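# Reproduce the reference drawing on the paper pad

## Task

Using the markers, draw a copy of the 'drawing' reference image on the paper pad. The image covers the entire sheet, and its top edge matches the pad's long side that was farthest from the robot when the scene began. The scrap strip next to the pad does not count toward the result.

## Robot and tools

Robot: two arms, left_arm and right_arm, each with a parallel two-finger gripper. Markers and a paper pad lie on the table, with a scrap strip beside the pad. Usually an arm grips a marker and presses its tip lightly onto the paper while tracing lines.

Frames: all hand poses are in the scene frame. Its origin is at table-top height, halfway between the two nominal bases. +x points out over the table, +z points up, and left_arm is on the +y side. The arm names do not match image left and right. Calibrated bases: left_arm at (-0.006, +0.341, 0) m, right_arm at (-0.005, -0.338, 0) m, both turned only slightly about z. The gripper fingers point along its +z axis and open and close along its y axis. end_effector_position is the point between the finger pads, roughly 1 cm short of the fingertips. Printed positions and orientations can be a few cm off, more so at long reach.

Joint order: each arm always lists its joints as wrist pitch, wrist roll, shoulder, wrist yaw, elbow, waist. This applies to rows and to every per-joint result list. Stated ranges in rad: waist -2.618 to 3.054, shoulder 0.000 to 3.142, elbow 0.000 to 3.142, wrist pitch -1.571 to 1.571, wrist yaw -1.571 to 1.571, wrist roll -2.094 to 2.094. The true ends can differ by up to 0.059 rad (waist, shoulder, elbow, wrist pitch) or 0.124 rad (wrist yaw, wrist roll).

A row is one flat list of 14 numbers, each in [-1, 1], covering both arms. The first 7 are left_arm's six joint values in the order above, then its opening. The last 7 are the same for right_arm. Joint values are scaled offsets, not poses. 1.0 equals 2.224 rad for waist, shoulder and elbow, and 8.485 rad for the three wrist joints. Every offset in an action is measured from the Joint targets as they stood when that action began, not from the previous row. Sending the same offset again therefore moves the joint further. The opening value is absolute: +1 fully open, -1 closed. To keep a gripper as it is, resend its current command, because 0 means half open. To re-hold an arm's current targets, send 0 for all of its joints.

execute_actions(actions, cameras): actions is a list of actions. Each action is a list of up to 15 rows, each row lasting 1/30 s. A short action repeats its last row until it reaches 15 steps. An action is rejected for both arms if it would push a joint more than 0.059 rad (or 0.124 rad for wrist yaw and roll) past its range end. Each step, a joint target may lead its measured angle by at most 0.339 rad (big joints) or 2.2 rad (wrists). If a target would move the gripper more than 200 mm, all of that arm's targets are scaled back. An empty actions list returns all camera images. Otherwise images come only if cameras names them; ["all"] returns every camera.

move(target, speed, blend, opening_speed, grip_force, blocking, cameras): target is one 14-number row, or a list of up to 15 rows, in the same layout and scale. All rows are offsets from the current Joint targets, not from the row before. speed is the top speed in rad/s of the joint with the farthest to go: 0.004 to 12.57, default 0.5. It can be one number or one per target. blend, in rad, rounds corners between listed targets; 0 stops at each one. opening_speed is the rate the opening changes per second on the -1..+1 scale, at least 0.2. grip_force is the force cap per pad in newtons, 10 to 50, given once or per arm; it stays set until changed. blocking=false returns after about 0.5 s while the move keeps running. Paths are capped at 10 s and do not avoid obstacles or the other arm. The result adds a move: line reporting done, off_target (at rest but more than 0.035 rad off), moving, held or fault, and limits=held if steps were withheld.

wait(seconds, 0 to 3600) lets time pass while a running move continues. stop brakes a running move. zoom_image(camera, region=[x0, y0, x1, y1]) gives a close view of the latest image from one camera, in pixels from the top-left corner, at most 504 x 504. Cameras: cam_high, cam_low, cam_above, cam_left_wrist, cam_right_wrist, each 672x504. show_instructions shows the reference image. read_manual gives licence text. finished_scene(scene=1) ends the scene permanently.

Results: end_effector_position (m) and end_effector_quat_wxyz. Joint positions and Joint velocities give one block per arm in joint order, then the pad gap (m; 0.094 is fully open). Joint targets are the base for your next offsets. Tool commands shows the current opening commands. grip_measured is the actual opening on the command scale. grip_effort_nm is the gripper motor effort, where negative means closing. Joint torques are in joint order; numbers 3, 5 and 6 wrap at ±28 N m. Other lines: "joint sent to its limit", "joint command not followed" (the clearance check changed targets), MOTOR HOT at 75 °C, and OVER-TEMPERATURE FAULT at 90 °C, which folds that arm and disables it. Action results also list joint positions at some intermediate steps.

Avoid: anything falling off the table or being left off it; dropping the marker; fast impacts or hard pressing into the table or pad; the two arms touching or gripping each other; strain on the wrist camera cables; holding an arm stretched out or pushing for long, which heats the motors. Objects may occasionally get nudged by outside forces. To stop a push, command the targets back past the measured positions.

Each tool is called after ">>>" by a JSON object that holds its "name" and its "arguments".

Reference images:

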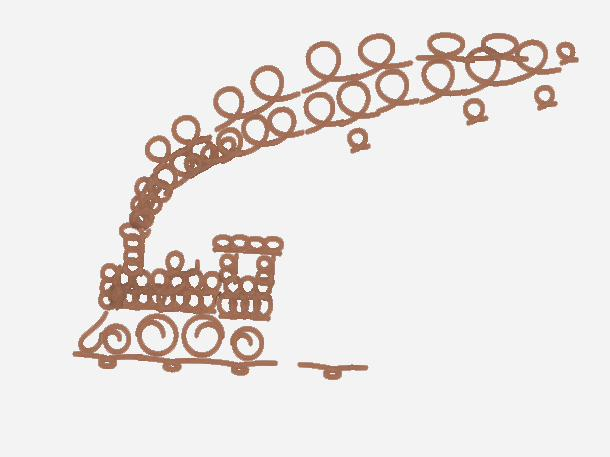

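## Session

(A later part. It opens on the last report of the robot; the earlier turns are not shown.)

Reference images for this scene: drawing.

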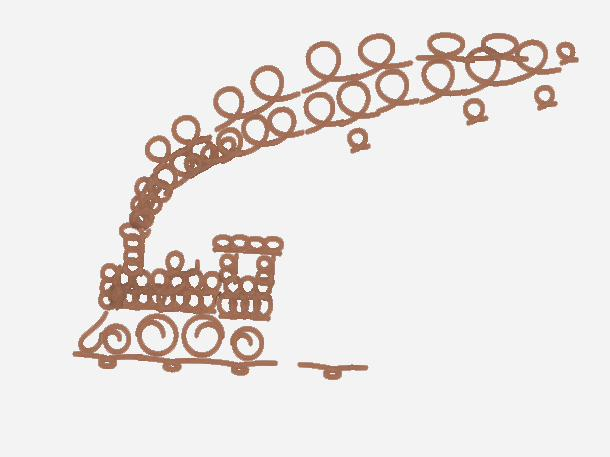

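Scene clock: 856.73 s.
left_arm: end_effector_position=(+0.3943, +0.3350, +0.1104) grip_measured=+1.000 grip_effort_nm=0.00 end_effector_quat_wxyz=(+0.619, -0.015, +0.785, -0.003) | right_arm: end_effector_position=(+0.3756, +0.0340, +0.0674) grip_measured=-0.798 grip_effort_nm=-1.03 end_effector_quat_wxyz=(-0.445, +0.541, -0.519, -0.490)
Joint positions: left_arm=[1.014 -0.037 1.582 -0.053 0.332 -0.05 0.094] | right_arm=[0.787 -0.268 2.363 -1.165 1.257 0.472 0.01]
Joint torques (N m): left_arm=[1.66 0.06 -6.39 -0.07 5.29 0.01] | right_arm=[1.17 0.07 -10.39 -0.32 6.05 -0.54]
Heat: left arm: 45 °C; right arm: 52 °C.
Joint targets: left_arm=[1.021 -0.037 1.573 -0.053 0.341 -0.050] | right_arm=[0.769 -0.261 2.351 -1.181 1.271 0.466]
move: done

>>> {"name": "move", "arguments": {"target": [[0,0,0,0,0,0,1,-0.000684,-0.000483,0,-0.001721,0,-0.003462,-1],[0,0,0,0,0,0,1,-0.001615,-0.020601,0,-0.003948,0,-0.008678,-1],[0,0,0,0,0,0,1,-0.002334,-0.021167,0,-0.005586,0,-0.012095,-1],[0,0,0,0,0,0,1,-0.002758,-0.009959,0,-0.006541,0,-0.013804,-1],[0,0,0,0,0,0,1,0.014249,-0.009959,0,-0.006541,0,-0.013804,-1],[0,0,0,0,0,0,1,0.017784,-0.0301,0,-0.003418,0,0.043435,-1],[0,0,0,0,0,0,1,0.017784,-0.027743,0,-0.007095,0,0.034442,-1],[0,0,0,0,0,0,1,-0.003665,-0.027743,0,-0.005657,0,0.034442,-1],[0,0,0,0,0,0,1,-0.003017,-0.010524,0,-0.005657,0,0.026799,-1],[0,0,0,0,0,0,1,-0.003017,-0.000719,0,-0.005657,0,0.021088,-1],[0,0,0,0,0,0,1,-0.003017,-0.001379,0,-0.005657,0,0.015333,-1],[0,0,0,0,0,0,1,-0.003017,-0.005763,0,-0.005657,0,0.01277,-1],[0,0,0,0,0,0,1,-0.003017,-0.015934,0,-0.005657,0,0.024101,-1],[0,0,0,0,0,0,1,-0.003017,-0.030336,0,-0.005657,0,0.026888,-1],[0,0,0,0,0,0,1,0.015427,-0.030336,0,-0.005657,0,0.026888,-1]], "speed": [0.07,0.33,0.07,0.22,0.4,0.4,0.05,0.25,0.3,0.17,0.03,0.08,0.18,0.25,0.4], "blend": [0.001,0.001,0.001,0.001,0.01,0.005,0,0,0.001,0.001,0.001,0.001,0.001,0.001,0]}}

Scene clock: 869.73 s.
left_arm: end_effector_position=(+0.3943, +0.3350, +0.1104) grip_measured=+1.000 grip_effort_nm=0.00 end_effector_quat_wxyz=(+0.619, -0.015, +0.785, -0.003) | right_arm: end_effector_position=(+0.3500, +0.0520, +0.0825) grip_measured=-0.798 grip_effort_nm=-1.03 end_effector_quat_wxyz=(-0.512, +0.625, -0.384, -0.447)
Joint positions: left_arm=[1.014 -0.037 1.582 -0.053 0.332 -0.05 0.094] | right_arm=[0.881 -0.514 2.363 -1.226 1.257 0.52 0.01]
Joint torques (N m): left_arm=[1.71 0.02 -6.41 -0.03 5.16 -0.08] | right_arm=[1.5 -0.04 -10.36 -0.15 6.02 0.51]
Heat: left arm: 45 °C; right arm: 51 °C.
Joint targets: left_arm=[1.021 -0.037 1.573 -0.053 0.341 -0.050] | right_arm=[0.900 -0.518 2.351 -1.229 1.271 0.526]
move: done

>>> {"name": "move", "arguments": {"target": [[0,0,0,0,0,0,1,0.003536,0.039658,0,0.008368,0,-0.012455,-1],[0,0,0,0,0,0,1,0.003536,0.037301,0,0.008368,0,-0.003462,-1],[0,0,0,0,0,0,1,-0.015663,0.037301,0,0.008368,0,-0.003462,-1],[0,0,0,0,0,0,1,-0.015015,0.019493,0,0.008368,0,0.004586,-1],[0,0,0,0,0,0,1,-0.015015,0.009334,0,0.008368,0,0.010522,-1],[0,0,0,0,0,0,1,-0.015015,0.0099,0,0.008368,0,0.016322,-1],[0,0,0,0,0,0,1,-0.015015,0.014437,0,0.008368,0,0.018795,-1],[0,0,0,0,0,0,1,-0.015015,0.024973,0,0.008368,0,0.007239,-1],[0,0,0,0,0,0,1,-0.015015,0.039894,0,0.008368,0,0.004092,-1],[0,0,0,0,0,0,1,0.002357,0.039894,0,0.008368,0,0.004092,-1],[0,0,0,0,0,0,1,0.002357,0.010961,0,0.002593,0,-0.005081,-1],[0,0,0,0,0,0,1,0.002357,0.008603,0,0.004054,0,0.003912,-1],[0,0,0,0,0,0,1,-0.017289,0.008603,0,0.004054,0,0.003912,-1],[0,0,0,0,0,0,1,-0.016641,0.00363,0,0.004054,0,0.010746,-1],[0,0,0,0,0,0,1,-0.016641,0.009935,0,0.004054,0,0.012995,-1]], "speed": [0.6,0.04,0.25,0.3,0.18,0.03,0.08,0.18,0.26,0.4,0.5,0.04,0.25,0.1,0.11], "blend": [0.005,0,0,0.001,0.001,0.001,0.001,0.001,0.001,0.01,0.005,0,0,0.001,0]}}

Scene clock: 881.03 s.
left_arm: end_effector_position=(+0.3943, +0.3350, +0.1104) grip_measured=+1.000 grip_effort_nm=0.00 end_effector_quat_wxyz=(+0.619, -0.015, +0.785, -0.003) | right_arm: end_effector_position=(+0.3424, +0.0607, +0.0671) grip_measured=-0.798 grip_effort_nm=-1.03 end_effector_quat_wxyz=(-0.461, +0.603, -0.444, -0.476)
Joint positions: left_arm=[1.014 -0.037 1.582 -0.053 0.332 -0.05 0.094] | right_arm=[0.776 -0.443 2.363 -1.187 1.257 0.547 0.01]
Joint torques (N m): left_arm=[1.68 0.06 -6.53 -0.02 5.22 -0.03] | right_arm=[1.17 0.09 -10.36 -0.24 6.04 0.64]
Heat: left arm: 45 °C; right arm: 51 °C.
Joint targets: left_arm=[1.021 -0.037 1.573 -0.053 0.341 -0.050] | right_arm=[0.759 -0.434 2.351 -1.195 1.271 0.555]
move: done

>>> {"name": "move", "arguments": {"target": [[0,0,0,0,0,0,1,-0.000153,0.006246,0,0,0,-0.011736,-1],[0,0,0,0,0,0,1,-0.000153,0.014555,0,0,0,-0.013804,-1],[0,0,0,0,0,0,1,-0.000153,0.020684,0,0,0,-0.016906,-1],[0,0,0,0,0,0,1,-0.000153,0.018715,0,0,0,-0.019604,-1],[0,0,0,0,0,0,1,-0.000153,0.014885,0,0,0,-0.020549,-1],[0,0,0,0,0,0,1,-0.000153,0.008851,0,0,0,-0.007914,-1],[0,0,0,0,0,0,1,0.014284,0.008851,0,0,0,-0.007914,-1],[0,0,0,0,0,0,1,0.010748,0.017384,0,-0.016017,0,-0.028058,-1],[0,0,0,0,0,0,1,0.010748,0.019741,0,-0.014602,0,-0.03705,-1],[0,0,0,0,0,0,1,-0.008262,0.019741,0,-0.014602,0,-0.03705,-1],[0,0,0,0,0,0,1,-0.007731,0.024761,0,-0.014602,0,-0.04375,-1],[0,0,0,0,0,0,1,-0.007731,0.021108,0,-0.014602,0,-0.046942,-1],[0,0,0,0,0,0,1,-0.007731,0.015227,0,-0.014602,0,-0.049011,-1],[0,0,0,0,0,0,1,-0.007731,0.005433,0,-0.014602,0,-0.036781,-1],[0,0,0,0,0,0,1,-0.007731,-0.007908,0,-0.014602,0,-0.032914,-1]], "speed": [0.12,0.15,0.12,0.07,0.08,0.1,0.4,0.35,0.04,0.25,0.1,0.08,0.12,0.18,0.22], "blend": [0.001,0.001,0.001,0.001,0.001,0.001,0.01,0.005,0,0,0.001,0.001,0.001,0.001,0]}}

Scene clock: 891.03 s.
left_arm: end_effector_position=(+0.3943, +0.3350, +0.1104) grip_measured=+1.000 grip_effort_nm=0.00 end_effector_quat_wxyz=(+0.619, -0.015, +0.785, -0.003) | right_arm: end_effector_position=(+0.3462, +0.0309, +0.0668) grip_measured=-0.798 grip_effort_nm=-1.03 end_effector_quat_wxyz=(-0.447, +0.603, -0.431, -0.501)
Joint positions: left_arm=[1.014 -0.037 1.582 -0.053 0.332 -0.05 0.094] | right_arm=[0.709 -0.494 2.363 -1.313 1.257 0.475 0.01]
Joint torques (N m): left_arm=[1.67 0.04 -6.41 -0.04 5.23 -0.1] | right_arm=[1.1 -0.06 -10.29 -0.27 5.96 0.51]
Heat: left arm: 45 °C; right arm: 51 °C.
Joint targets: left_arm=[1.021 -0.037 1.573 -0.053 0.341 -0.050] | right_arm=[0.693 -0.501 2.351 -1.318 1.271 0.482]
move: done

>>> {"name": "move", "arguments": {"target": [[0,0,0,0,0,0,1,-0.000471,-0.008698,0,0,0,0.005665,-1],[0,0,0,0,0,0,1,-0.000471,-0.00528,0,0,0,0.010477,-1],[0,0,0,0,0,0,1,-0.000471,-0.000672,0,0,0,0.01196,-1],[0,0,0,0,0,0,1,-0.000471,0.009876,0,0,0,-0.00018,-1],[0,0,0,0,0,0,1,-0.000471,0.023807,0,0,0,-0.004317,-1],[0,0,0,0,0,0,1,-0.000471,0.030784,0,0,0,-0.008588,-1],[0,0,0,0,0,0,1,-0.000471,0.028038,0,0,0,-0.012545,-1],[0,0,0,0,0,0,1,-0.000471,0.022027,0,0,0,-0.014254,-1],[0,0,0,0,0,0,1,-0.000471,0.013388,0,0,0,-0.001574,-1],[0,0,0,0,0,0,1,-0.000471,0.005044,0,0,0,0.001259,-1],[0,0,0,0,0,0,1,-0.000471,0.000601,0,0,0,0.004766,-1],[0,0,0,0,0,0,1,-0.000471,0.00495,0,0,0,0.00679,-1],[0,0,0,0,0,0,1,-0.000471,0.008556,0,0,0,0.007329,-1],[0,0,0,0,0,0,1,-0.000471,0.013318,0,0,0,-0.005081,-1],[0,0,0,0,0,0,1,0.01848,0.013318,0,0,0,-0.03,-1]], "speed": [0.15,0.07,0.09,0.18,0.23,0.13,0.07,0.11,0.15,0.15,0.09,0.09,0.08,0.1,0.4], "blend": [0.001,0.001,0.001,0.001,0.001,0.001,0.001,0.001,0.001,0.001,0.001,0.001,0.001,0.001,0], "cameras": ["cam_above"]}}

>>> {"name": "zoom_image", "arguments": {"camera": "cam_above", "region": [275, 235, 345, 305]}}

Scene clock: 899.53 s.
left_arm: end_effector_position=(+0.3943, +0.3350, +0.1104) grip_measured=+1.000 grip_effort_nm=0.00 end_effector_quat_wxyz=(+0.619, -0.015, +0.785, -0.003) | right_arm: end_effector_position=(+0.3722, +0.0104, +0.0804) grip_measured=-0.798 grip_effort_nm=-1.03 end_effector_quat_wxyz=(-0.477, +0.584, -0.440, -0.488)
Joint positions: left_arm=[1.014 -0.037 1.582 -0.053 0.332 -0.05 0.094] | right_arm=[0.831 -0.395 2.363 -1.316 1.257 0.414 0.01]
Joint torques (N m): left_arm=[1.68 0.02 -6.38 -0.04 5.31 -0.14] | right_arm=[1.42 0.07 -10.32 -0.18 5.96 0.08]
Heat: left arm: 45 °C; right arm: 51 °C.
Joint targets: left_arm=[1.021 -0.037 1.573 -0.053 0.341 -0.050] | right_arm=[0.850 -0.388 2.351 -1.319 1.271 0.415]
move: done

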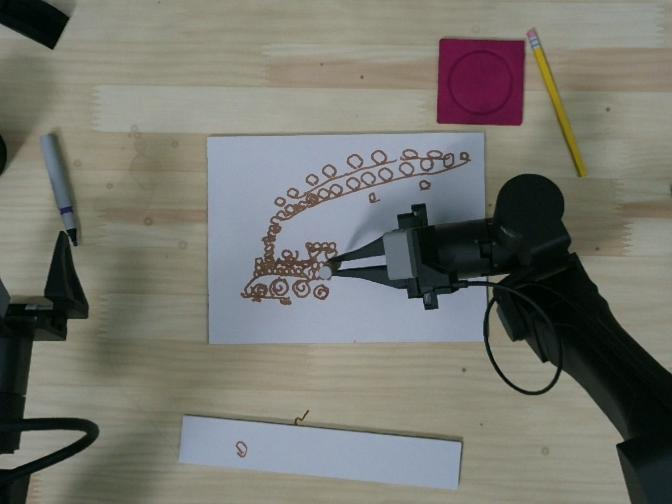

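Scaled by 7.200 from the camera's image (finer frame: 960x720).

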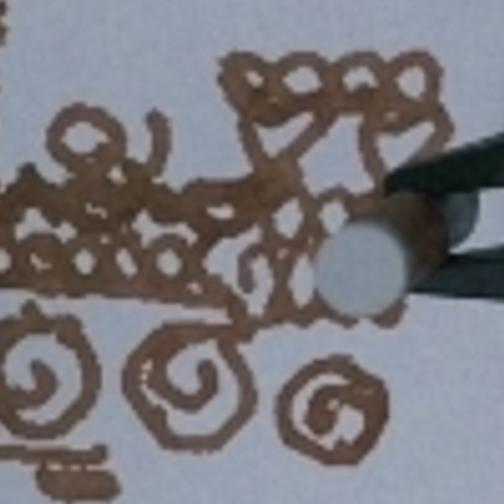

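>>> {"name": "move", "arguments": {"target": [[0,0,0,0,0,0,1,0.009428,0.006435,0,0.019269,0,0.075944,-1],[0,0,0,0,0,0,1,0.009428,0.004078,0,0.015097,0,0.066951,-1],[0,0,0,0,0,0,1,-0.010866,0.004078,0,0.015097,0,0.066951,-1],[0,0,0,0,0,0,1,-0.013577,0.000672,0,0.007378,0,0.050674,-1],[0,0,0,0,0,0,1,-0.017537,-0.00264,0,0,0,0.036915,-1],[0,0,0,0,0,0,1,-0.022228,-0.006812,0,-0.007012,0,0.023426,-1],[0,0,0,0,0,0,1,-0.027649,-0.011821,0,-0.013506,0,0.010207,-1],[0,0,0,0,0,0,1,-0.010607,-0.011821,0,-0.013506,0,0.010207,-1],[0,0,0,0,0,0,1,-0.003536,-0.014249,0,-0.004243,0,0.044514,-1],[0,0,0,0,0,0,1,-0.003536,-0.011892,0,-0.004243,0,0.035522,-1],[0,0,0,0,0,0,1,-0.022098,-0.011892,0,-0.004243,0,0.035522,-1],[0,0,0,0,0,0,1,-0.021391,-0.002911,0,-0.004243,0,0.031835,-1],[0,0,0,0,0,0,1,-0.021391,0.006034,0,-0.004243,0,0.026799,-1],[0,0,0,0,0,0,1,-0.021391,0.000601,0,-0.004243,0,0.024191,-1],[0,0,0,0,0,0,1,-0.021391,-0.005492,0,-0.004243,0,0.037185,-1]], "speed": [0.4,0.06,0.25,0.11,0.1,0.1,0.09,0.4,0.2,0.04,0.25,0.15,0.16,0.1,0.11], "blend": [0.005,0,0,0.003,0.003,0.003,0.001,0.01,0.005,0,0,0.001,0.001,0.001,0]}}

Scene clock: 912.10 s.
left_arm: end_effector_position=(+0.3943, +0.3350, +0.1104) grip_measured=+1.000 grip_effort_nm=0.00 end_effector_quat_wxyz=(+0.619, -0.015, +0.785, -0.003) | right_arm: end_effector_position=(+0.3336, +0.0342, +0.0670) grip_measured=-0.798 grip_effort_nm=-1.03 end_effector_quat_wxyz=(-0.412, +0.591, -0.442, -0.535)
Joint positions: left_arm=[1.014 -0.037 1.582 -0.053 0.332 -0.05 0.094] | right_arm=[0.685 -0.427 2.363 -1.351 1.257 0.49 0.01]
Joint torques (N m): left_arm=[1.67 0.03 -6.39 -0.07 5.39 -0.08] | right_arm=[1.07 -0.06 -10.28 -0.27 5.91 0.61]
Heat: left arm: 45 °C; right arm: 51 °C.
Joint targets: left_arm=[1.021 -0.037 1.573 -0.053 0.341 -0.050] | right_arm=[0.669 -0.435 2.351 -1.354 1.271 0.498]
move: done

>>> {"name": "move", "arguments": {"target": [[0,0,0,0,0,0,1,0,-0.008933,0,0,0,0.005036,-1],[0,0,0,0,0,0,1,0,-0.00911,0,0,0,0.007329,-1],[0,0,0,0,0,0,1,0.017855,-0.00911,0,0,0,0.007329,-1],[0,0,0,0,0,0,1,0.008427,-0.009641,0,-0.011844,0,-0.028867,-1],[0,0,0,0,0,0,1,0.008427,-0.011998,0,-0.01571,0,-0.03786,-1],[0,0,0,0,0,0,1,-0.013765,-0.011998,0,-0.01571,0,-0.03786,-1],[0,0,0,0,0,0,1,-0.021332,-0.015415,0,-0.021803,0,-0.057644,-1],[0,0,0,0,0,0,1,-0.028521,-0.003559,0,-0.025339,0,-0.07518,-1],[0,0,0,0,0,0,1,-0.008073,-0.003559,0,-0.025339,0,-0.07518,-1],[0,0,0,0,0,0,1,-0.008073,-0.033683,0,-0.023394,0,-0.04339,-1],[0,0,0,0,0,0,1,-0.008073,-0.031326,0,-0.023394,0,-0.052383,-1],[0,0,0,0,0,0,1,-0.026706,-0.031326,0,-0.023394,0,-0.052383,-1],[0,0,0,0,0,0,1,-0.025999,-0.022758,0,-0.023394,0,-0.055845,-1],[0,0,0,0,0,0,1,-0.025999,-0.014956,0,-0.023394,0,-0.060791,-1],[0,0,0,0,0,0,1,-0.025999,-0.020766,0,-0.023394,0,-0.063534,-1]], "speed": [0.16,0.05,0.4,0.25,0.06,0.25,0.09,0.14,0.4,0.4,0.04,0.25,0.15,0.16,0.1], "blend": [0.001,0.001,0.01,0.005,0,0,0.003,0.001,0.01,0.005,0,0,0.001,0.001,0]}}

Scene clock: 924.57 s.
left_arm: end_effector_position=(+0.3943, +0.3350, +0.1104) grip_measured=+1.000 grip_effort_nm=0.00 end_effector_quat_wxyz=(+0.619, -0.015, +0.785, -0.003) | right_arm: end_effector_position=(+0.3392, -0.0210, +0.0667) grip_measured=-0.798 grip_effort_nm=-1.03 end_effector_quat_wxyz=(-0.398, +0.571, -0.427, -0.578)
Joint positions: left_arm=[1.014 -0.037 1.582 -0.053 0.332 -0.05 0.094] | right_arm=[0.465 -0.601 2.363 -1.543 1.257 0.364 0.01]
Joint torques (N m): left_arm=[1.69 0.06 -6.53 -0.08 5.27 -0.02] | right_arm=[0.9 -0.09 -10.14 -0.44 5.74 -0.65]
Heat: left arm: 45 °C; right arm: 51 °C.
Joint targets: left_arm=[1.021 -0.037 1.573 -0.053 0.341 -0.050] | right_arm=[0.448 -0.611 2.351 -1.553 1.271 0.356]
move: done

>>> {"name": "move", "arguments": {"target": [[0,0,0,0,0,0,1, 0,-0.005681,0,0,0,0.012860,-1],[0,0,0,0,0,0,1, 0,-0.013483,0,0,0,0.017806,-1],[0,0,0,0,0,0,1, 0,-0.013270,0,0,0,0.020144,-1],[0,0,0,0,0,0,1, 0.017926,-0.013270,0,0,0,0.020144,-1]], "speed": [0.11,0.16,0.05,0.5], "blend": [0.001,0.001,0.001,0], "cameras": ["cam_above"]}}

Scene clock: 928.03 s.
left_arm: end_effector_position=(+0.3943, +0.3350, +0.1104) grip_measured=+1.000 grip_effort_nm=0.00 end_effector_quat_wxyz=(+0.619, -0.015, +0.785, -0.003) | right_arm: end_effector_position=(+0.3338, -0.0085, +0.0741) grip_measured=-0.798 grip_effort_nm=-1.03 end_effector_quat_wxyz=(-0.455, +0.621, -0.348, -0.534)
Joint positions: left_arm=[1.014 -0.037 1.582 -0.053 0.332 -0.05 0.094] | right_arm=[0.584 -0.717 2.363 -1.542 1.257 0.395 0.01]
Joint torques (N m): left_arm=[1.65 0.04 -6.41 -0.05 5.24 -0.05] | right_arm=[1.26 -0.08 -10.18 -0.39 5.78 0.5]
Heat: left arm: 45 °C; right arm: 51 °C.
Joint targets: left_arm=[1.021 -0.037 1.573 -0.053 0.341 -0.050] | right_arm=[0.600 -0.724 2.351 -1.553 1.271 0.401]
move: done

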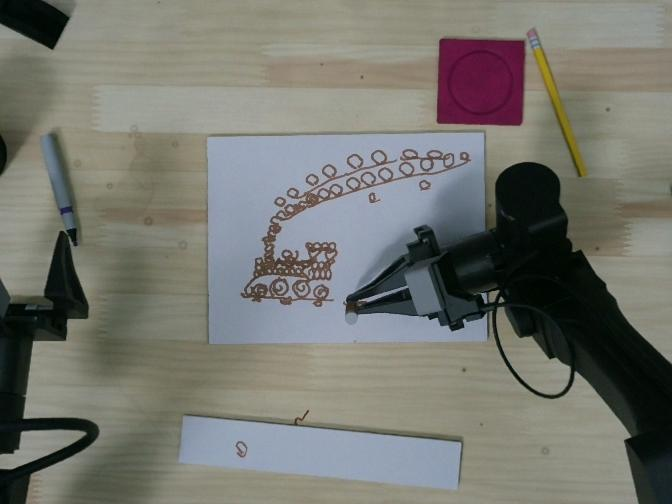

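>>> {"name": "move", "arguments": {"target": [[0,0,0,0,0,0,1, 0.011786,0,0,0,0,0,-1],[0,0,0,0,0,0,1, 0.037714,0.049935,0,0.043371,0,-0.108273,-1],[0,0,0,0,0,0,1, 0.032999,0.053176,0,0.043371,0,-0.120414,-1]], "speed": [0.5,0.5,0.04], "blend": [0.02,0.005,0], "cameras": ["cam_above"]}}

Scene clock: 935.33 s.
left_arm: end_effector_position=(+0.3943, +0.3350, +0.1104) grip_measured=+1.000 grip_effort_nm=0.00 end_effector_quat_wxyz=(+0.619, -0.015, +0.785, -0.003) | right_arm: end_effector_position=(+0.4767, -0.1094, +0.0821) grip_measured=-0.798 grip_effort_nm=-1.03 end_effector_quat_wxyz=(+0.552, -0.472, +0.563, +0.394)
Joint positions: left_arm=[1.014 -0.037 1.582 -0.053 0.332 -0.05 0.094] | right_arm=[0.889 -0.28 2.363 -1.186 1.257 0.139 0.01]
Joint torques (N m): left_arm=[1.69 0.06 -6.48 -0.05 5.35 -0.08] | right_arm=[1.24 0.06 -10.39 -0.11 6.05 -0.46]
Heat: left arm: 45 °C; right arm: 51 °C.
Joint targets: left_arm=[1.021 -0.037 1.573 -0.053 0.341 -0.050] | right_arm=[0.880 -0.273 2.351 -1.185 1.271 0.133]
move: done

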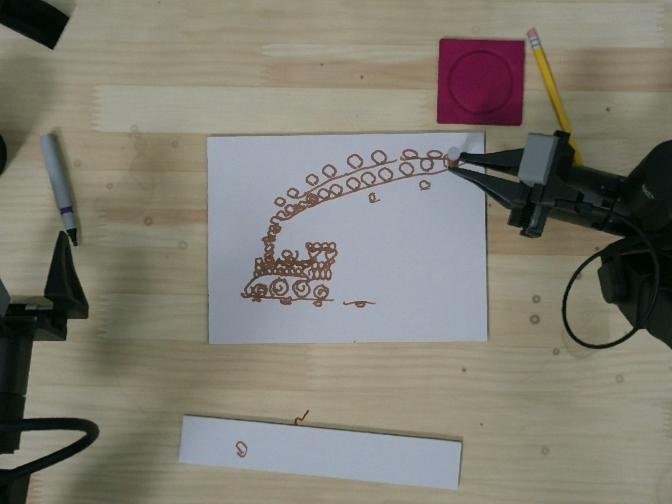

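>>> {"name": "move", "arguments": {"target": [[0,0,0,0,0,0,1, -0.014739,0,0,0,0,0,-1],[0,0,0,0,0,0,1, -0.014032,0.003993,0,0,0,-0.006793,-1],[0,0,0,0,0,0,1, -0.014032,0.005015,0,0,0,-0.008731,-1],[0,0,0,0,0,0,1, -0.014032,0.000165,0,0,0,-0.010005,-1],[0,0,0,0,0,0,1, -0.014032,-0.003683,0,0,0,-0.010433,-1],[0,0,0,0,0,0,1, -0.014032,-0.010636,0,0,0,0.002322,-1],[0,0,0,0,0,0,1, -0.014032,-0.017590,0,0,0,0.004772,-1],[0,0,0,0,0,0,1, -0.014032,-0.021623,0,0,0,0.007312,-1],[0,0,0,0,0,0,1, -0.014032,-0.022743,0,0,0,0.009415,-1],[0,0,0,0,0,0,1, -0.014032,-0.014893,0,0,0,0.011061,-1],[0,0,0,0,0,0,1, -0.014032,-0.007101,0,0,0,-0.001702,-1],[0,0,0,0,0,0,1, -0.014032,-0.000147,0,0,0,-0.004152,-1],[0,0,0,0,0,0,1, -0.014032,0.003993,0,0,0,-0.006793,-1],[0,0,0,0,0,0,1, -0.014032,0.009279,0,0,0,-0.012977,-1],[0,0,0,0,0,0,1, 0.004714,0.009279,0,0,0,-0.012977,-1]], "speed": [0.25,0.1,0.04,0.13,0.12,0.15,0.15,0.12,0.04,0.15,0.15,0.15,0.11,0.09,0.5], "blend": [0,0.001,0.001,0.001,0.001,0.001,0.001,0.001,0.001,0.001,0.001,0.001,0.001,0.001,0], "cameras": ["cam_above"]}}

Scene clock: 943.13 s.
left_arm: end_effector_position=(+0.3943, +0.3350, +0.1104) grip_measured=+1.000 grip_effort_nm=0.00 end_effector_quat_wxyz=(+0.619, -0.015, +0.785, -0.003) | right_arm: end_effector_position=(+0.4837, -0.1234, +0.0833) grip_measured=-0.798 grip_effort_nm=-1.03 end_effector_quat_wxyz=(+0.545, -0.442, +0.586, +0.405)
Joint positions: left_arm=[1.014 -0.037 1.582 -0.053 0.332 -0.05 0.094] | right_arm=[0.898 -0.199 2.363 -1.184 1.257 0.111 0.01]
Joint torques (N m): left_arm=[1.66 0.05 -6.49 -0.03 5.19 -0.06] | right_arm=[1.55 0.05 -10.39 -0.13 6.05 -0.55]
Heat: left arm: 45 °C; right arm: 51 °C.
Joint targets: left_arm=[1.021 -0.037 1.573 -0.053 0.341 -0.050] | right_arm=[0.920 -0.194 2.351 -1.185 1.271 0.104]
move: done

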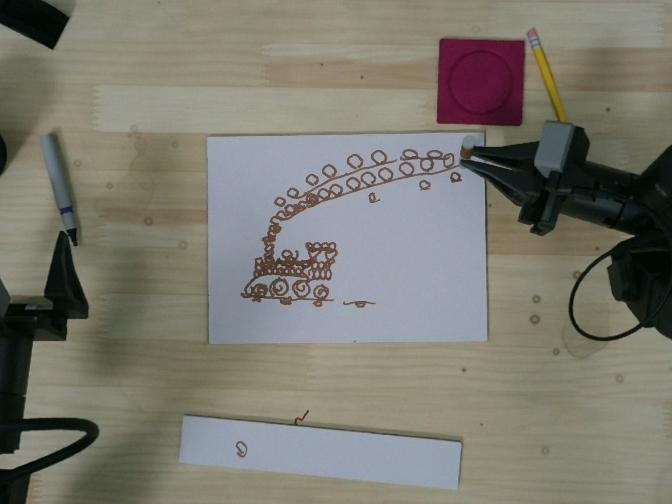

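>>> {"name": "zoom_image", "arguments": {"camera": "cam_above", "region": [230, 225, 380, 325]}}

>>> {"name": "zoom_image", "arguments": {"camera": "cam_above", "region": [340, 135, 490, 235]}}

>>> {"name": "zoom_image", "arguments": {"camera": "cam_above", "region": [240, 140, 400, 250]}}

>>> {"name": "show_instructions", "arguments": {}}

Scaled by 3.360 from the camera's image (finer frame: 960x720).

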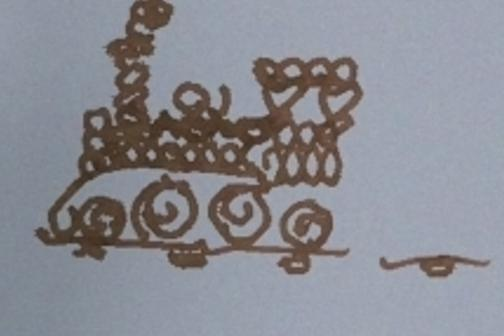

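Scaled by 3.360 from the camera's image (finer frame: 960x720).

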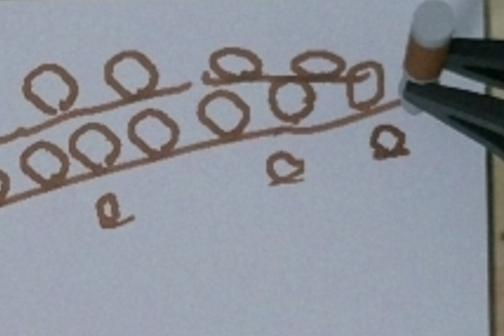

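Scaled by 3.150 from the camera's image (finer frame: 960x720).

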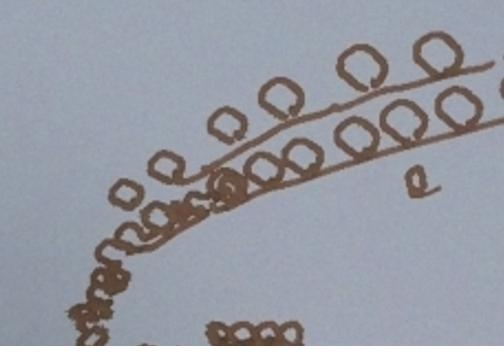

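Reference images for this scene: drawing.

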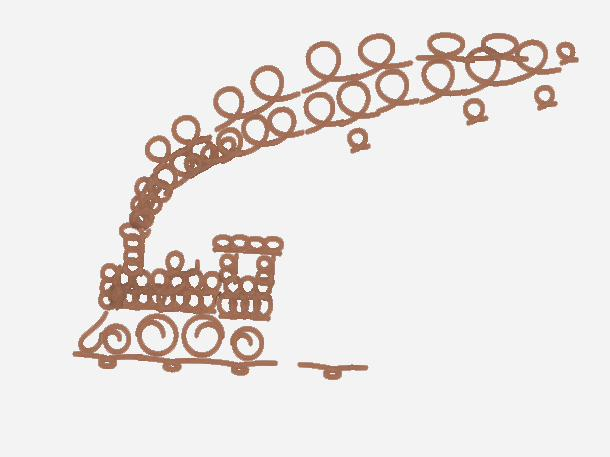

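>>> {"name": "move", "arguments": {"target": [[0,0,0,0,0,0,1, 0.035357,0,0,0,0,0,-1],[0,0,0,0,0,0,1, 0.035357,0,0,0,0,-0.091727,-1]], "speed": [0.6,0.5], "blend": [0.05,0], "cameras": ["cam_above", "cam_high"]}}

Scene clock: 946.67 s.
left_arm: end_effector_position=(+0.3943, +0.3350, +0.1104) grip_measured=+1.000 grip_effort_nm=0.00 end_effector_quat_wxyz=(+0.619, -0.015, +0.785, -0.003) | right_arm: end_effector_position=(+0.5208, -0.2323, +0.1247) grip_measured=-0.798 grip_effort_nm=-1.03 end_effector_quat_wxyz=(+0.665, -0.434, +0.542, +0.273)
Joint positions: left_arm=[1.014 -0.037 1.582 -0.053 0.332 -0.05 0.094] | right_arm=[1.199 -0.199 2.363 -1.183 1.257 -0.103 0.01]
Joint torques (N m): left_arm=[1.66 0.05 -6.5 -0.03 5.33 0.01] | right_arm=[1.47 0.05 -10.35 0.02 6 0.24]
Heat: left arm: 45 °C; right arm: 51 °C.
Joint targets: left_arm=[1.021 -0.037 1.573 -0.053 0.341 -0.050] | right_arm=[1.220 -0.194 2.351 -1.185 1.271 -0.100]
move: done
Images, in order (width x height): cam_high 672x504, cam_above 672x504.

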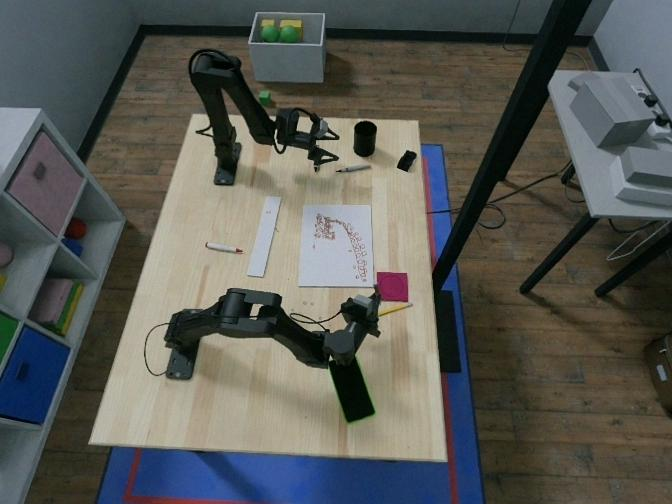

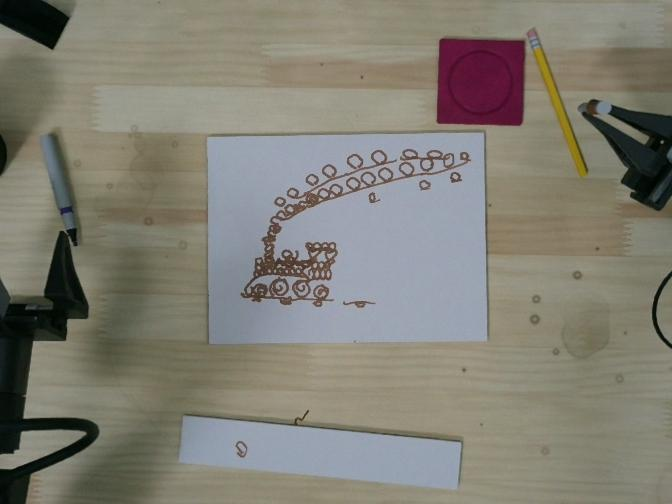

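>>> {"name": "zoom_image", "arguments": {"camera": "cam_above", "region": [340, 135, 490, 235]}}

>>> {"name": "zoom_image", "arguments": {"camera": "cam_above", "region": [320, 290, 410, 350]}}

>>> {"name": "zoom_image", "arguments": {"camera": "cam_above", "region": [200, 128, 495, 349]}}

>>> {"name": "zoom_image", "arguments": {"camera": "cam_high", "region": [295, 200, 380, 290]}}

Scaled by 3.360 from the camera's image (finer frame: 960x720).

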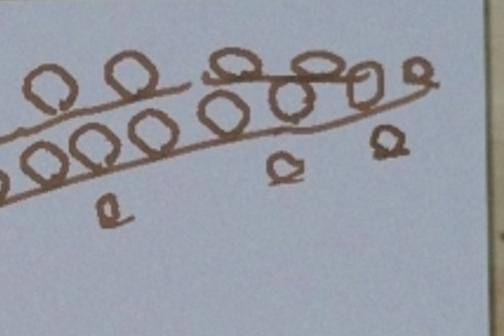

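Scaled by 5.600 from the camera's image (finer frame: 960x720).

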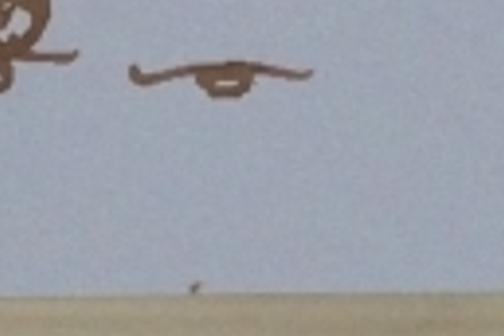

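Scaled by 1.708 from the camera's image (finer frame: 960x720).

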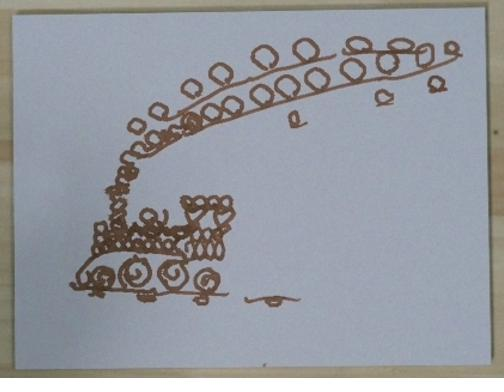

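Scaled by 5.600 from the camera's image (finer frame: 960x720).

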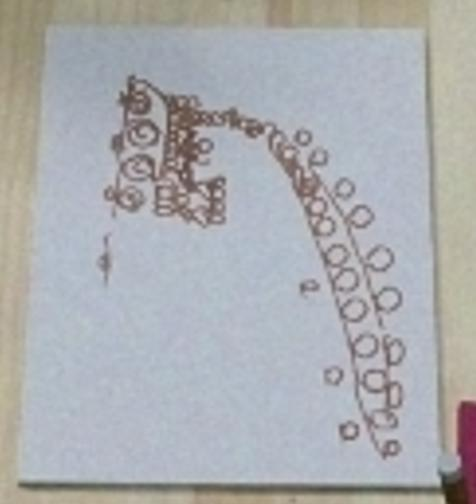

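>>> {"name": "zoom_image", "arguments": {"camera": "cam_above", "region": [235, 195, 345, 310]}}

>>> {"name": "zoom_image", "arguments": {"camera": "cam_above", "region": [250, 150, 340, 240]}}

Scaled by 4.383 from the camera's image (finer frame: 960x720).

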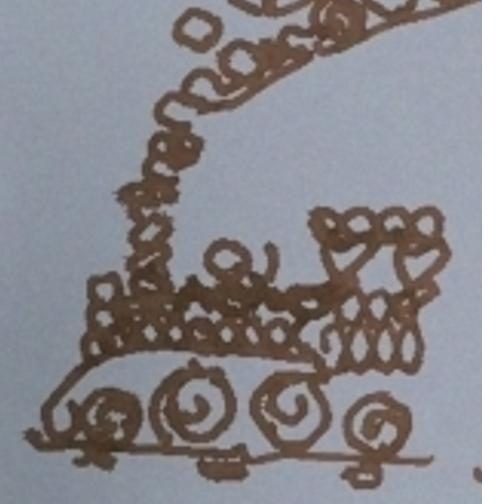

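Scaled by 5.600 from the camera's image (finer frame: 960x720).

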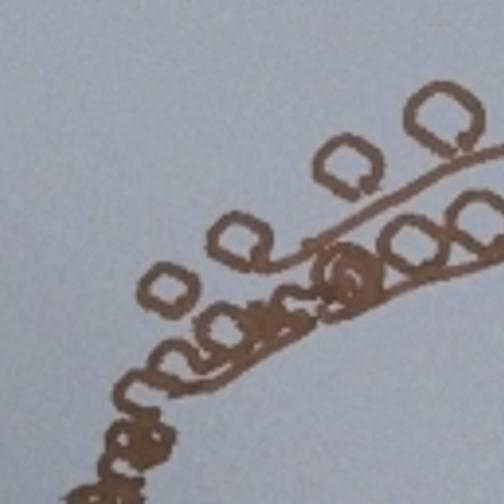

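>>> {"name": "move", "arguments": {"target": [[0,0,0,0,0,0,1, 0,0,-0.112860,0,0.040018,0,-1],[0,0,0,0,0,0,1, -0.120212,0.022813,-0.184802,0.139658,0.080486,0.163877,-1],[0,0,0,0,0,0,1, -0.289452,0.022813,-0.146133,0.139658,0.200540,0.163877,-1]], "speed": [0.6,0.8,0.8], "blend": [0.1,0.15,0], "cameras": ["all"]}}

Scene clock: 957.33 s.
left_arm: end_effector_position=(+0.3943, +0.3350, +0.1104) grip_measured=+1.000 grip_effort_nm=0.00 end_effector_quat_wxyz=(+0.619, -0.015, +0.785, -0.003) | right_arm: end_effector_position=(+0.3703, -0.2412, +0.0813) grip_measured=-0.798 grip_effort_nm=-1.03 end_effector_quat_wxyz=(+0.004, -0.126, +0.992, +0.004)
Joint positions: left_arm=[1.014 -0.037 1.582 -0.053 0.332 -0.05 0.094] | right_arm=[-1.225 -0.006 2.02 -0.007 1.683 0.264 0.01]
Joint torques (N m): left_arm=[1.68 0.06 -6.43 -0.04 5.23 0.01] | right_arm=[0.23 0.06 -7.57 0.08 8.72 0.09]
Heat: left arm: 45 °C; right arm: 50 °C.
Joint targets: left_arm=[1.021 -0.037 1.573 -0.053 0.341 -0.050] | right_arm=[-1.236 0.000 2.026 0.000 1.717 0.265]
move: done

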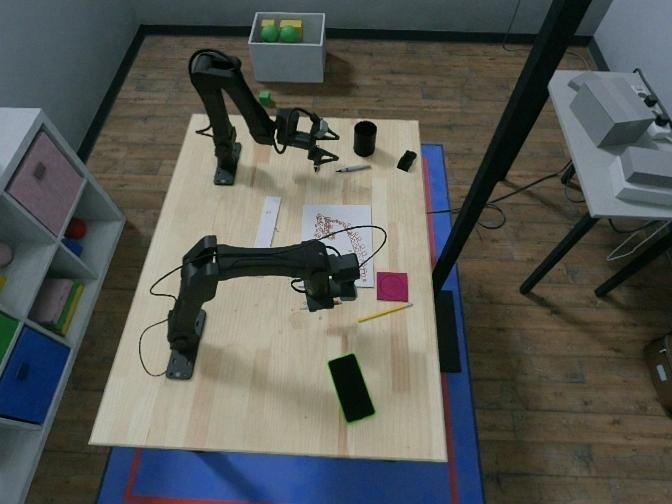

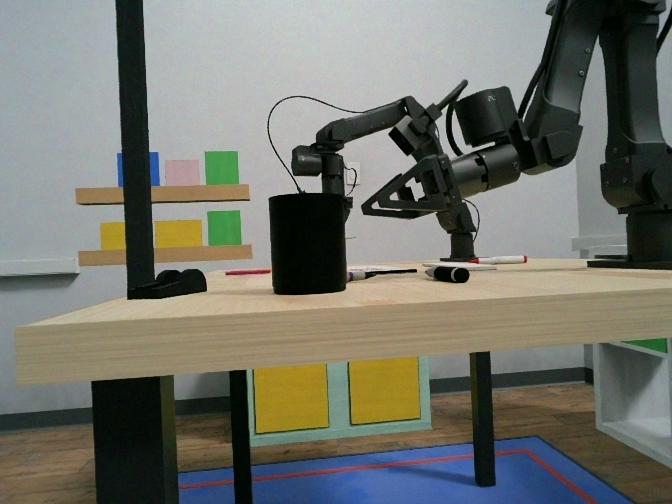

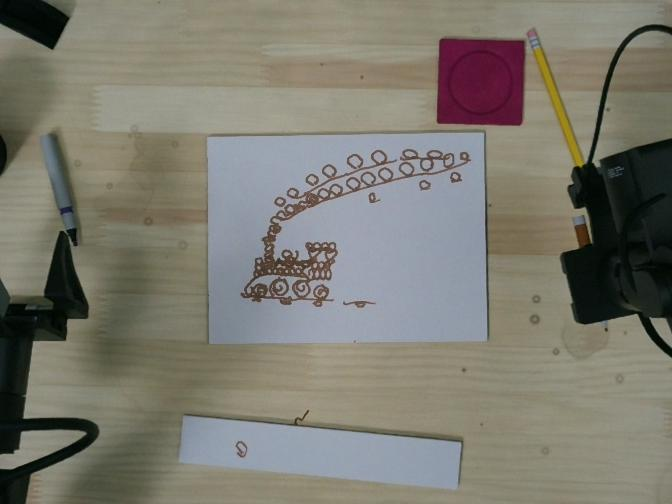

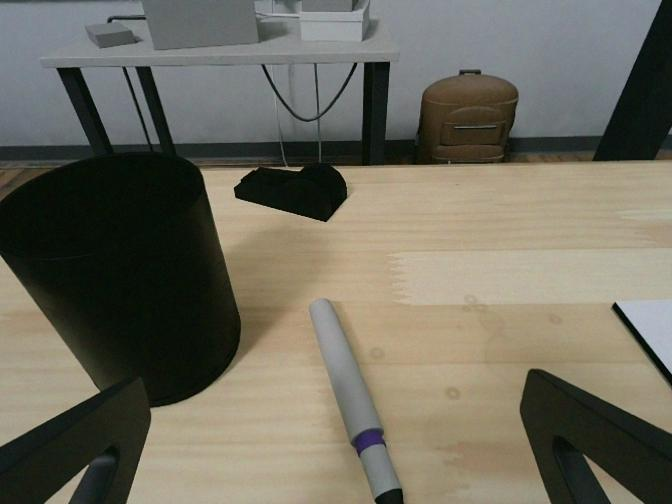

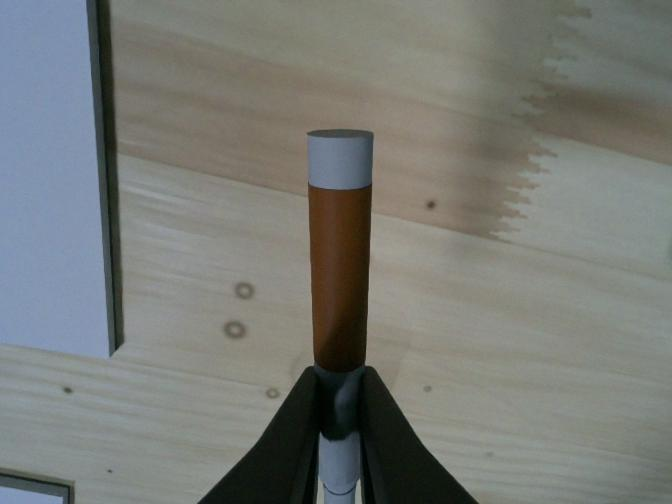

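>>> {"name": "move", "arguments": {"target": [0,0,0,0,0,0,1, 0.026046,0,0.019784,0,-0.063849,0,-1], "speed": 0.2, "cameras": ["cam_right_wrist", "cam_low"]}}

Scene clock: 960.43 s.
left_arm: end_effector_position=(+0.3943, +0.3350, +0.1104) grip_measured=+1.000 grip_effort_nm=0.00 end_effector_quat_wxyz=(+0.619, -0.015, +0.785, -0.003) | right_arm: end_effector_position=(+0.3848, -0.2376, +0.0392) grip_measured=-0.798 grip_effort_nm=-1.03 end_effector_quat_wxyz=(+0.024, -0.127, +0.992, +0.007)
Joint positions: left_arm=[1.014 -0.037 1.582 -0.053 0.332 -0.05 0.094] | right_arm=[-1.035 -0.006 2.067 -0.007 1.581 0.264 0.01]
Joint torques (N m): left_arm=[1.67 0.04 -6.43 -0.02 5.19 -0.13] | right_arm=[0.54 0.06 -7.95 0.08 5.04 0.09]
Heat: left arm: 45 °C; right arm: 50 °C.
Joint targets: left_arm=[1.021 -0.037 1.573 -0.053 0.341 -0.050] | right_arm=[-1.015 0.000 2.070 0.000 1.575 0.265]
move: done
Images, in order (width x height): cam_low 672x504, cam_right_wrist 672x504.

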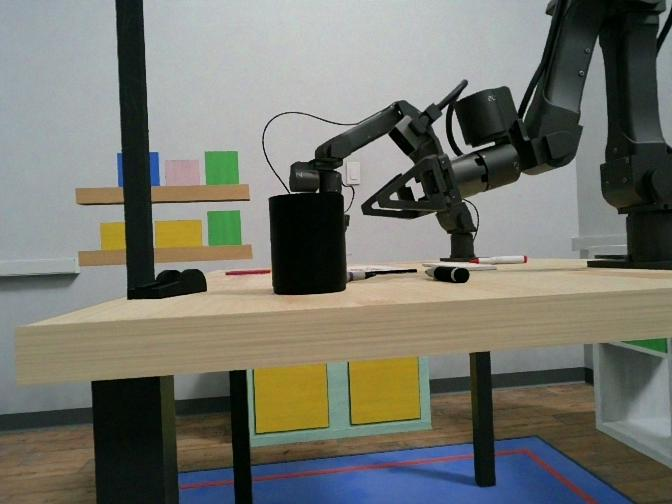

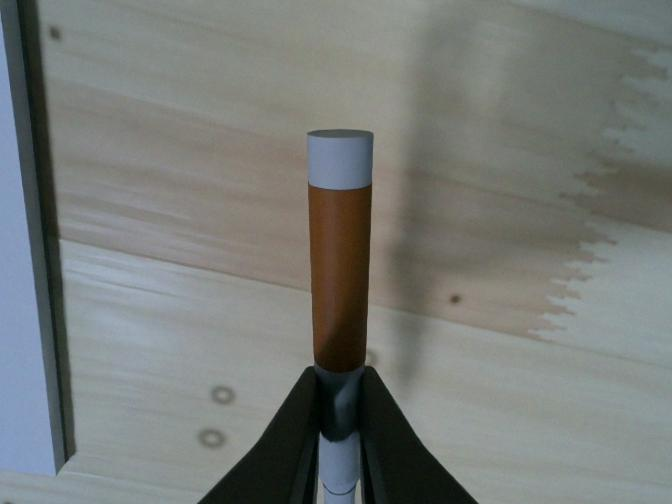

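>>> {"name": "move", "arguments": {"target": [0,0,0,0,0,0,1, 0.001296,0,0.007509,0,-0.019784,0,-1], "speed": 0.05, "cameras": ["cam_right_wrist"]}}

Scene clock: 962.50 s.
left_arm: end_effector_position=(+0.3943, +0.3350, +0.1104) grip_measured=+1.000 grip_effort_nm=0.00 end_effector_quat_wxyz=(+0.619, -0.015, +0.785, -0.003) | right_arm: end_effector_position=(+0.3727, -0.2406, +0.0228) grip_measured=-0.798 grip_effort_nm=-1.03 end_effector_quat_wxyz=(+0.001, -0.126, +0.992, +0.004)
Joint positions: left_arm=[1.014 -0.037 1.582 -0.053 0.332 -0.05 0.094] | right_arm=[-1.024 -0.006 2.082 -0.007 1.537 0.264 0.01]
Joint torques (N m): left_arm=[1.64 0.04 -6.43 -0.03 5.37 -0.17] | right_arm=[0.49 0.06 -7.9 0.09 4.81 0.08]
Heat: left arm: 45 °C; right arm: 49 °C.
Joint targets: left_arm=[1.021 -0.037 1.573 -0.053 0.341 -0.050] | right_arm=[-1.004 0.000 2.087 0.000 1.531 0.265]
move: done

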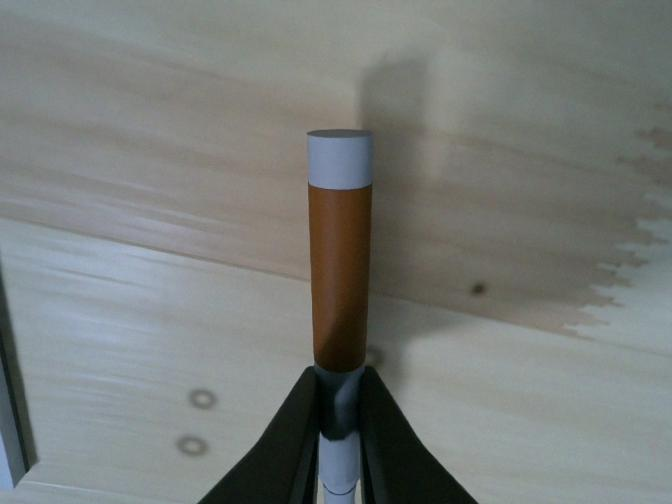

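>>> {"name": "move", "arguments": {"target": [0,0,0,0,0,0,1, 0.002357,0,0,0,-0.008993,0,-1], "speed": 0.04, "cameras": ["cam_right_wrist"]}}

Scene clock: 963.83 s.
left_arm: end_effector_position=(+0.3943, +0.3350, +0.1104) grip_measured=+1.000 grip_effort_nm=0.00 end_effector_quat_wxyz=(+0.619, -0.015, +0.785, -0.003) | right_arm: end_effector_position=(+0.3716, -0.2409, +0.0181) grip_measured=-0.798 grip_effort_nm=-1.03 end_effector_quat_wxyz=(+0.001, -0.126, +0.992, +0.004)
Joint positions: left_arm=[1.014 -0.037 1.582 -0.053 0.332 -0.05 0.094] | right_arm=[-1.003 -0.006 2.082 -0.007 1.518 0.264 0.01]
Joint torques (N m): left_arm=[1.68 0.03 -6.49 0 5.26 -0.1] | right_arm=[0.54 0.06 -7.86 0.08 4.75 0.08]
Heat: left arm: 45 °C; right arm: 49 °C.
Joint targets: left_arm=[1.021 -0.037 1.573 -0.053 0.341 -0.050] | right_arm=[-0.984 0.000 2.087 0.000 1.511 0.265]
move: done

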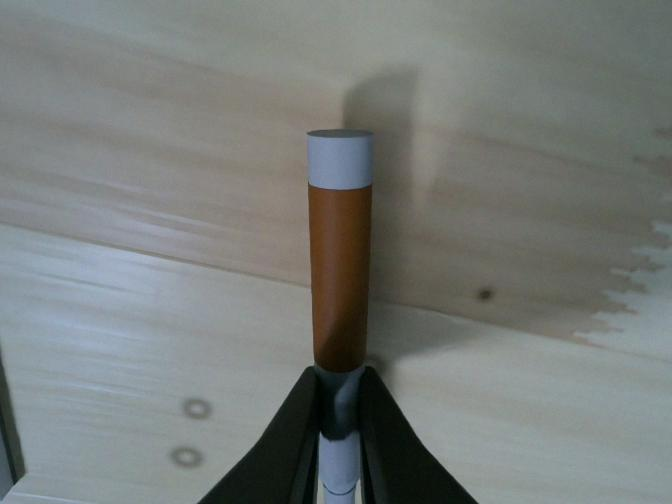

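>>> {"name": "move", "arguments": {"target": [0,0,0,0,0,0,1, 0.001886,0,0,0,-0.007194,0,-1], "speed": 0.04, "cameras": ["cam_right_wrist"]}}

Scene clock: 965.30 s.
left_arm: end_effector_position=(+0.3943, +0.3350, +0.1104) grip_measured=+1.000 grip_effort_nm=0.00 end_effector_quat_wxyz=(+0.619, -0.015, +0.785, -0.003) | right_arm: end_effector_position=(+0.3703, -0.2412, +0.0143) grip_measured=-0.798 grip_effort_nm=-1.03 end_effector_quat_wxyz=(+0.001, -0.126, +0.992, +0.004)
Joint positions: left_arm=[1.014 -0.037 1.582 -0.053 0.332 -0.05 0.094] | right_arm=[-0.987 -0.006 2.082 -0.007 1.502 0.264 0.01]
Joint torques (N m): left_arm=[1.68 0.02 -6.48 -0.02 5.33 -0.05] | right_arm=[0.53 0.06 -7.82 0.08 4.71 0.08]
Heat: left arm: 45 °C; right arm: 49 °C.
Joint targets: left_arm=[1.021 -0.037 1.573 -0.053 0.341 -0.050] | right_arm=[-0.968 0.000 2.087 0.000 1.495 0.265]
move: done

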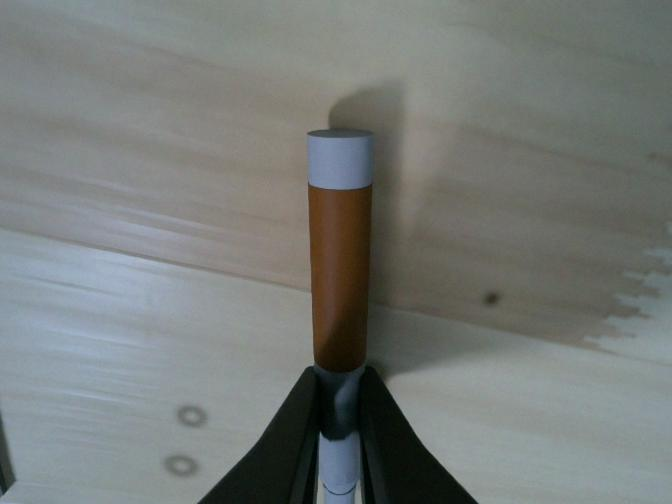

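>>> {"name": "move", "arguments": {"target": [0,0,0,0,0,0,1, 0.001179,0,0,0,-0.004496,0,-1], "speed": 0.03, "cameras": ["cam_right_wrist"]}}

Scene clock: 966.17 s.
left_arm: end_effector_position=(+0.3943, +0.3350, +0.1104) grip_measured=+1.000 grip_effort_nm=0.00 end_effector_quat_wxyz=(+0.619, -0.015, +0.785, -0.003) | right_arm: end_effector_position=(+0.3697, -0.2414, +0.0123) grip_measured=-0.798 grip_effort_nm=-1.03 end_effector_quat_wxyz=(+0.002, -0.126, +0.992, +0.004)
Joint positions: left_arm=[1.014 -0.037 1.582 -0.053 0.332 -0.05 0.094] | right_arm=[-0.978 -0.006 2.082 -0.007 1.494 0.264 0.01]
Joint torques (N m): left_arm=[1.66 0.03 -6.56 -0.04 5.23 -0.13] | right_arm=[0.51 0.07 -7.82 0.08 4.55 0.08]
Heat: left arm: 45 °C; right arm: 49 °C.
Joint targets: left_arm=[1.021 -0.037 1.573 -0.053 0.341 -0.050] | right_arm=[-0.958 0.000 2.087 0.000 1.485 0.265]
move: done

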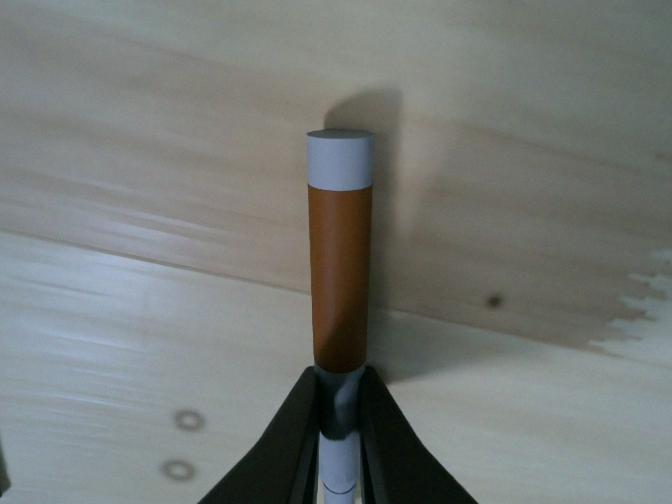

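>>> {"name": "move", "arguments": {"target": [0,0,0,0,0,0,1, 0.001179,0,0,0,-0.004496,0,-1], "speed": 0.03, "cameras": ["cam_right_wrist"]}}

Scene clock: 966.97 s.
left_arm: end_effector_position=(+0.3943, +0.3350, +0.1104) grip_measured=+1.000 grip_effort_nm=0.00 end_effector_quat_wxyz=(+0.619, -0.015, +0.785, -0.003) | right_arm: end_effector_position=(+0.3694, -0.2415, +0.0108) grip_measured=-0.798 grip_effort_nm=-1.03 end_effector_quat_wxyz=(+0.002, -0.126, +0.992, +0.004)
Joint positions: left_arm=[1.014 -0.037 1.582 -0.053 0.332 -0.05 0.094] | right_arm=[-0.971 -0.006 2.082 -0.007 1.487 0.264 0.01]
Joint torques (N m): left_arm=[1.67 0.03 -6.56 -0.04 5.31 -0.03] | right_arm=[0.55 0.06 -7.8 0.09 4.26 0.09]
Heat: left arm: 45 °C; right arm: 48 °C.
Joint targets: left_arm=[1.021 -0.037 1.573 -0.053 0.341 -0.050] | right_arm=[-0.948 0.000 2.087 0.000 1.475 0.265]
move: done

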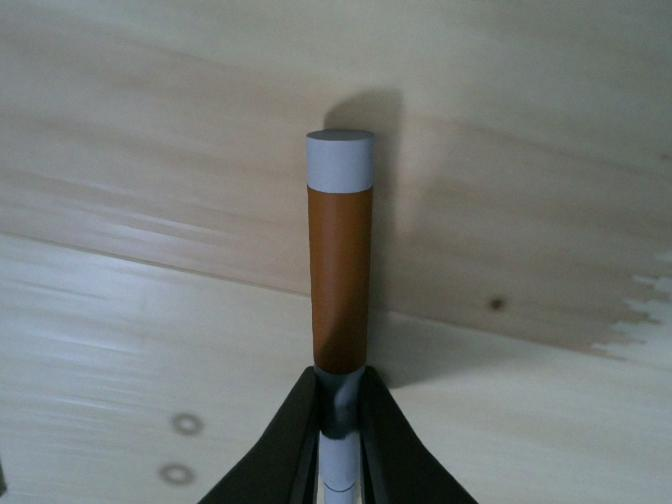

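>>> {"name": "move", "arguments": {"target": [0,0,0,0,0,0,1, 0,0,0,0,0,0,-0.3], "opening_speed": 0.25, "cameras": ["cam_right_wrist"]}}

Scene clock: 970.53 s.
left_arm: end_effector_position=(+0.3943, +0.3350, +0.1104) grip_measured=+1.000 grip_effort_nm=0.00 end_effector_quat_wxyz=(+0.619, -0.015, +0.785, -0.003) | right_arm: end_effector_position=(+0.3686, -0.2417, +0.0095) grip_measured=-0.302 grip_effort_nm=0.08 end_effector_quat_wxyz=(+0.001, -0.126, +0.992, +0.004)
Joint positions: left_arm=[1.014 -0.037 1.582 -0.053 0.332 -0.05 0.094] | right_arm=[-0.967 -0.006 2.082 -0.007 1.482 0.264 0.033]
Joint torques (N m): left_arm=[1.72 0.03 -6.48 -0.05 5.31 -0.12] | right_arm=[0.51 0.06 -7.8 0.08 4.7 0.08]
Heat: left arm: 45 °C; right arm: 48 °C.
Joint targets: left_arm=[1.021 -0.037 1.573 -0.053 0.341 -0.050] | right_arm=[-0.948 0.000 2.087 0.000 1.475 0.265]
move: done

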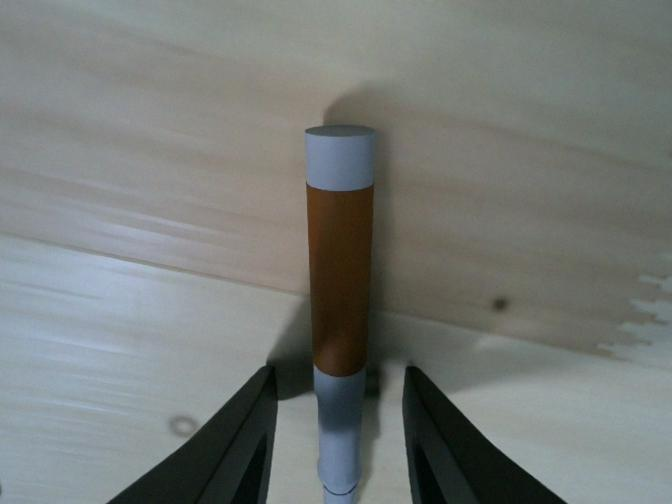

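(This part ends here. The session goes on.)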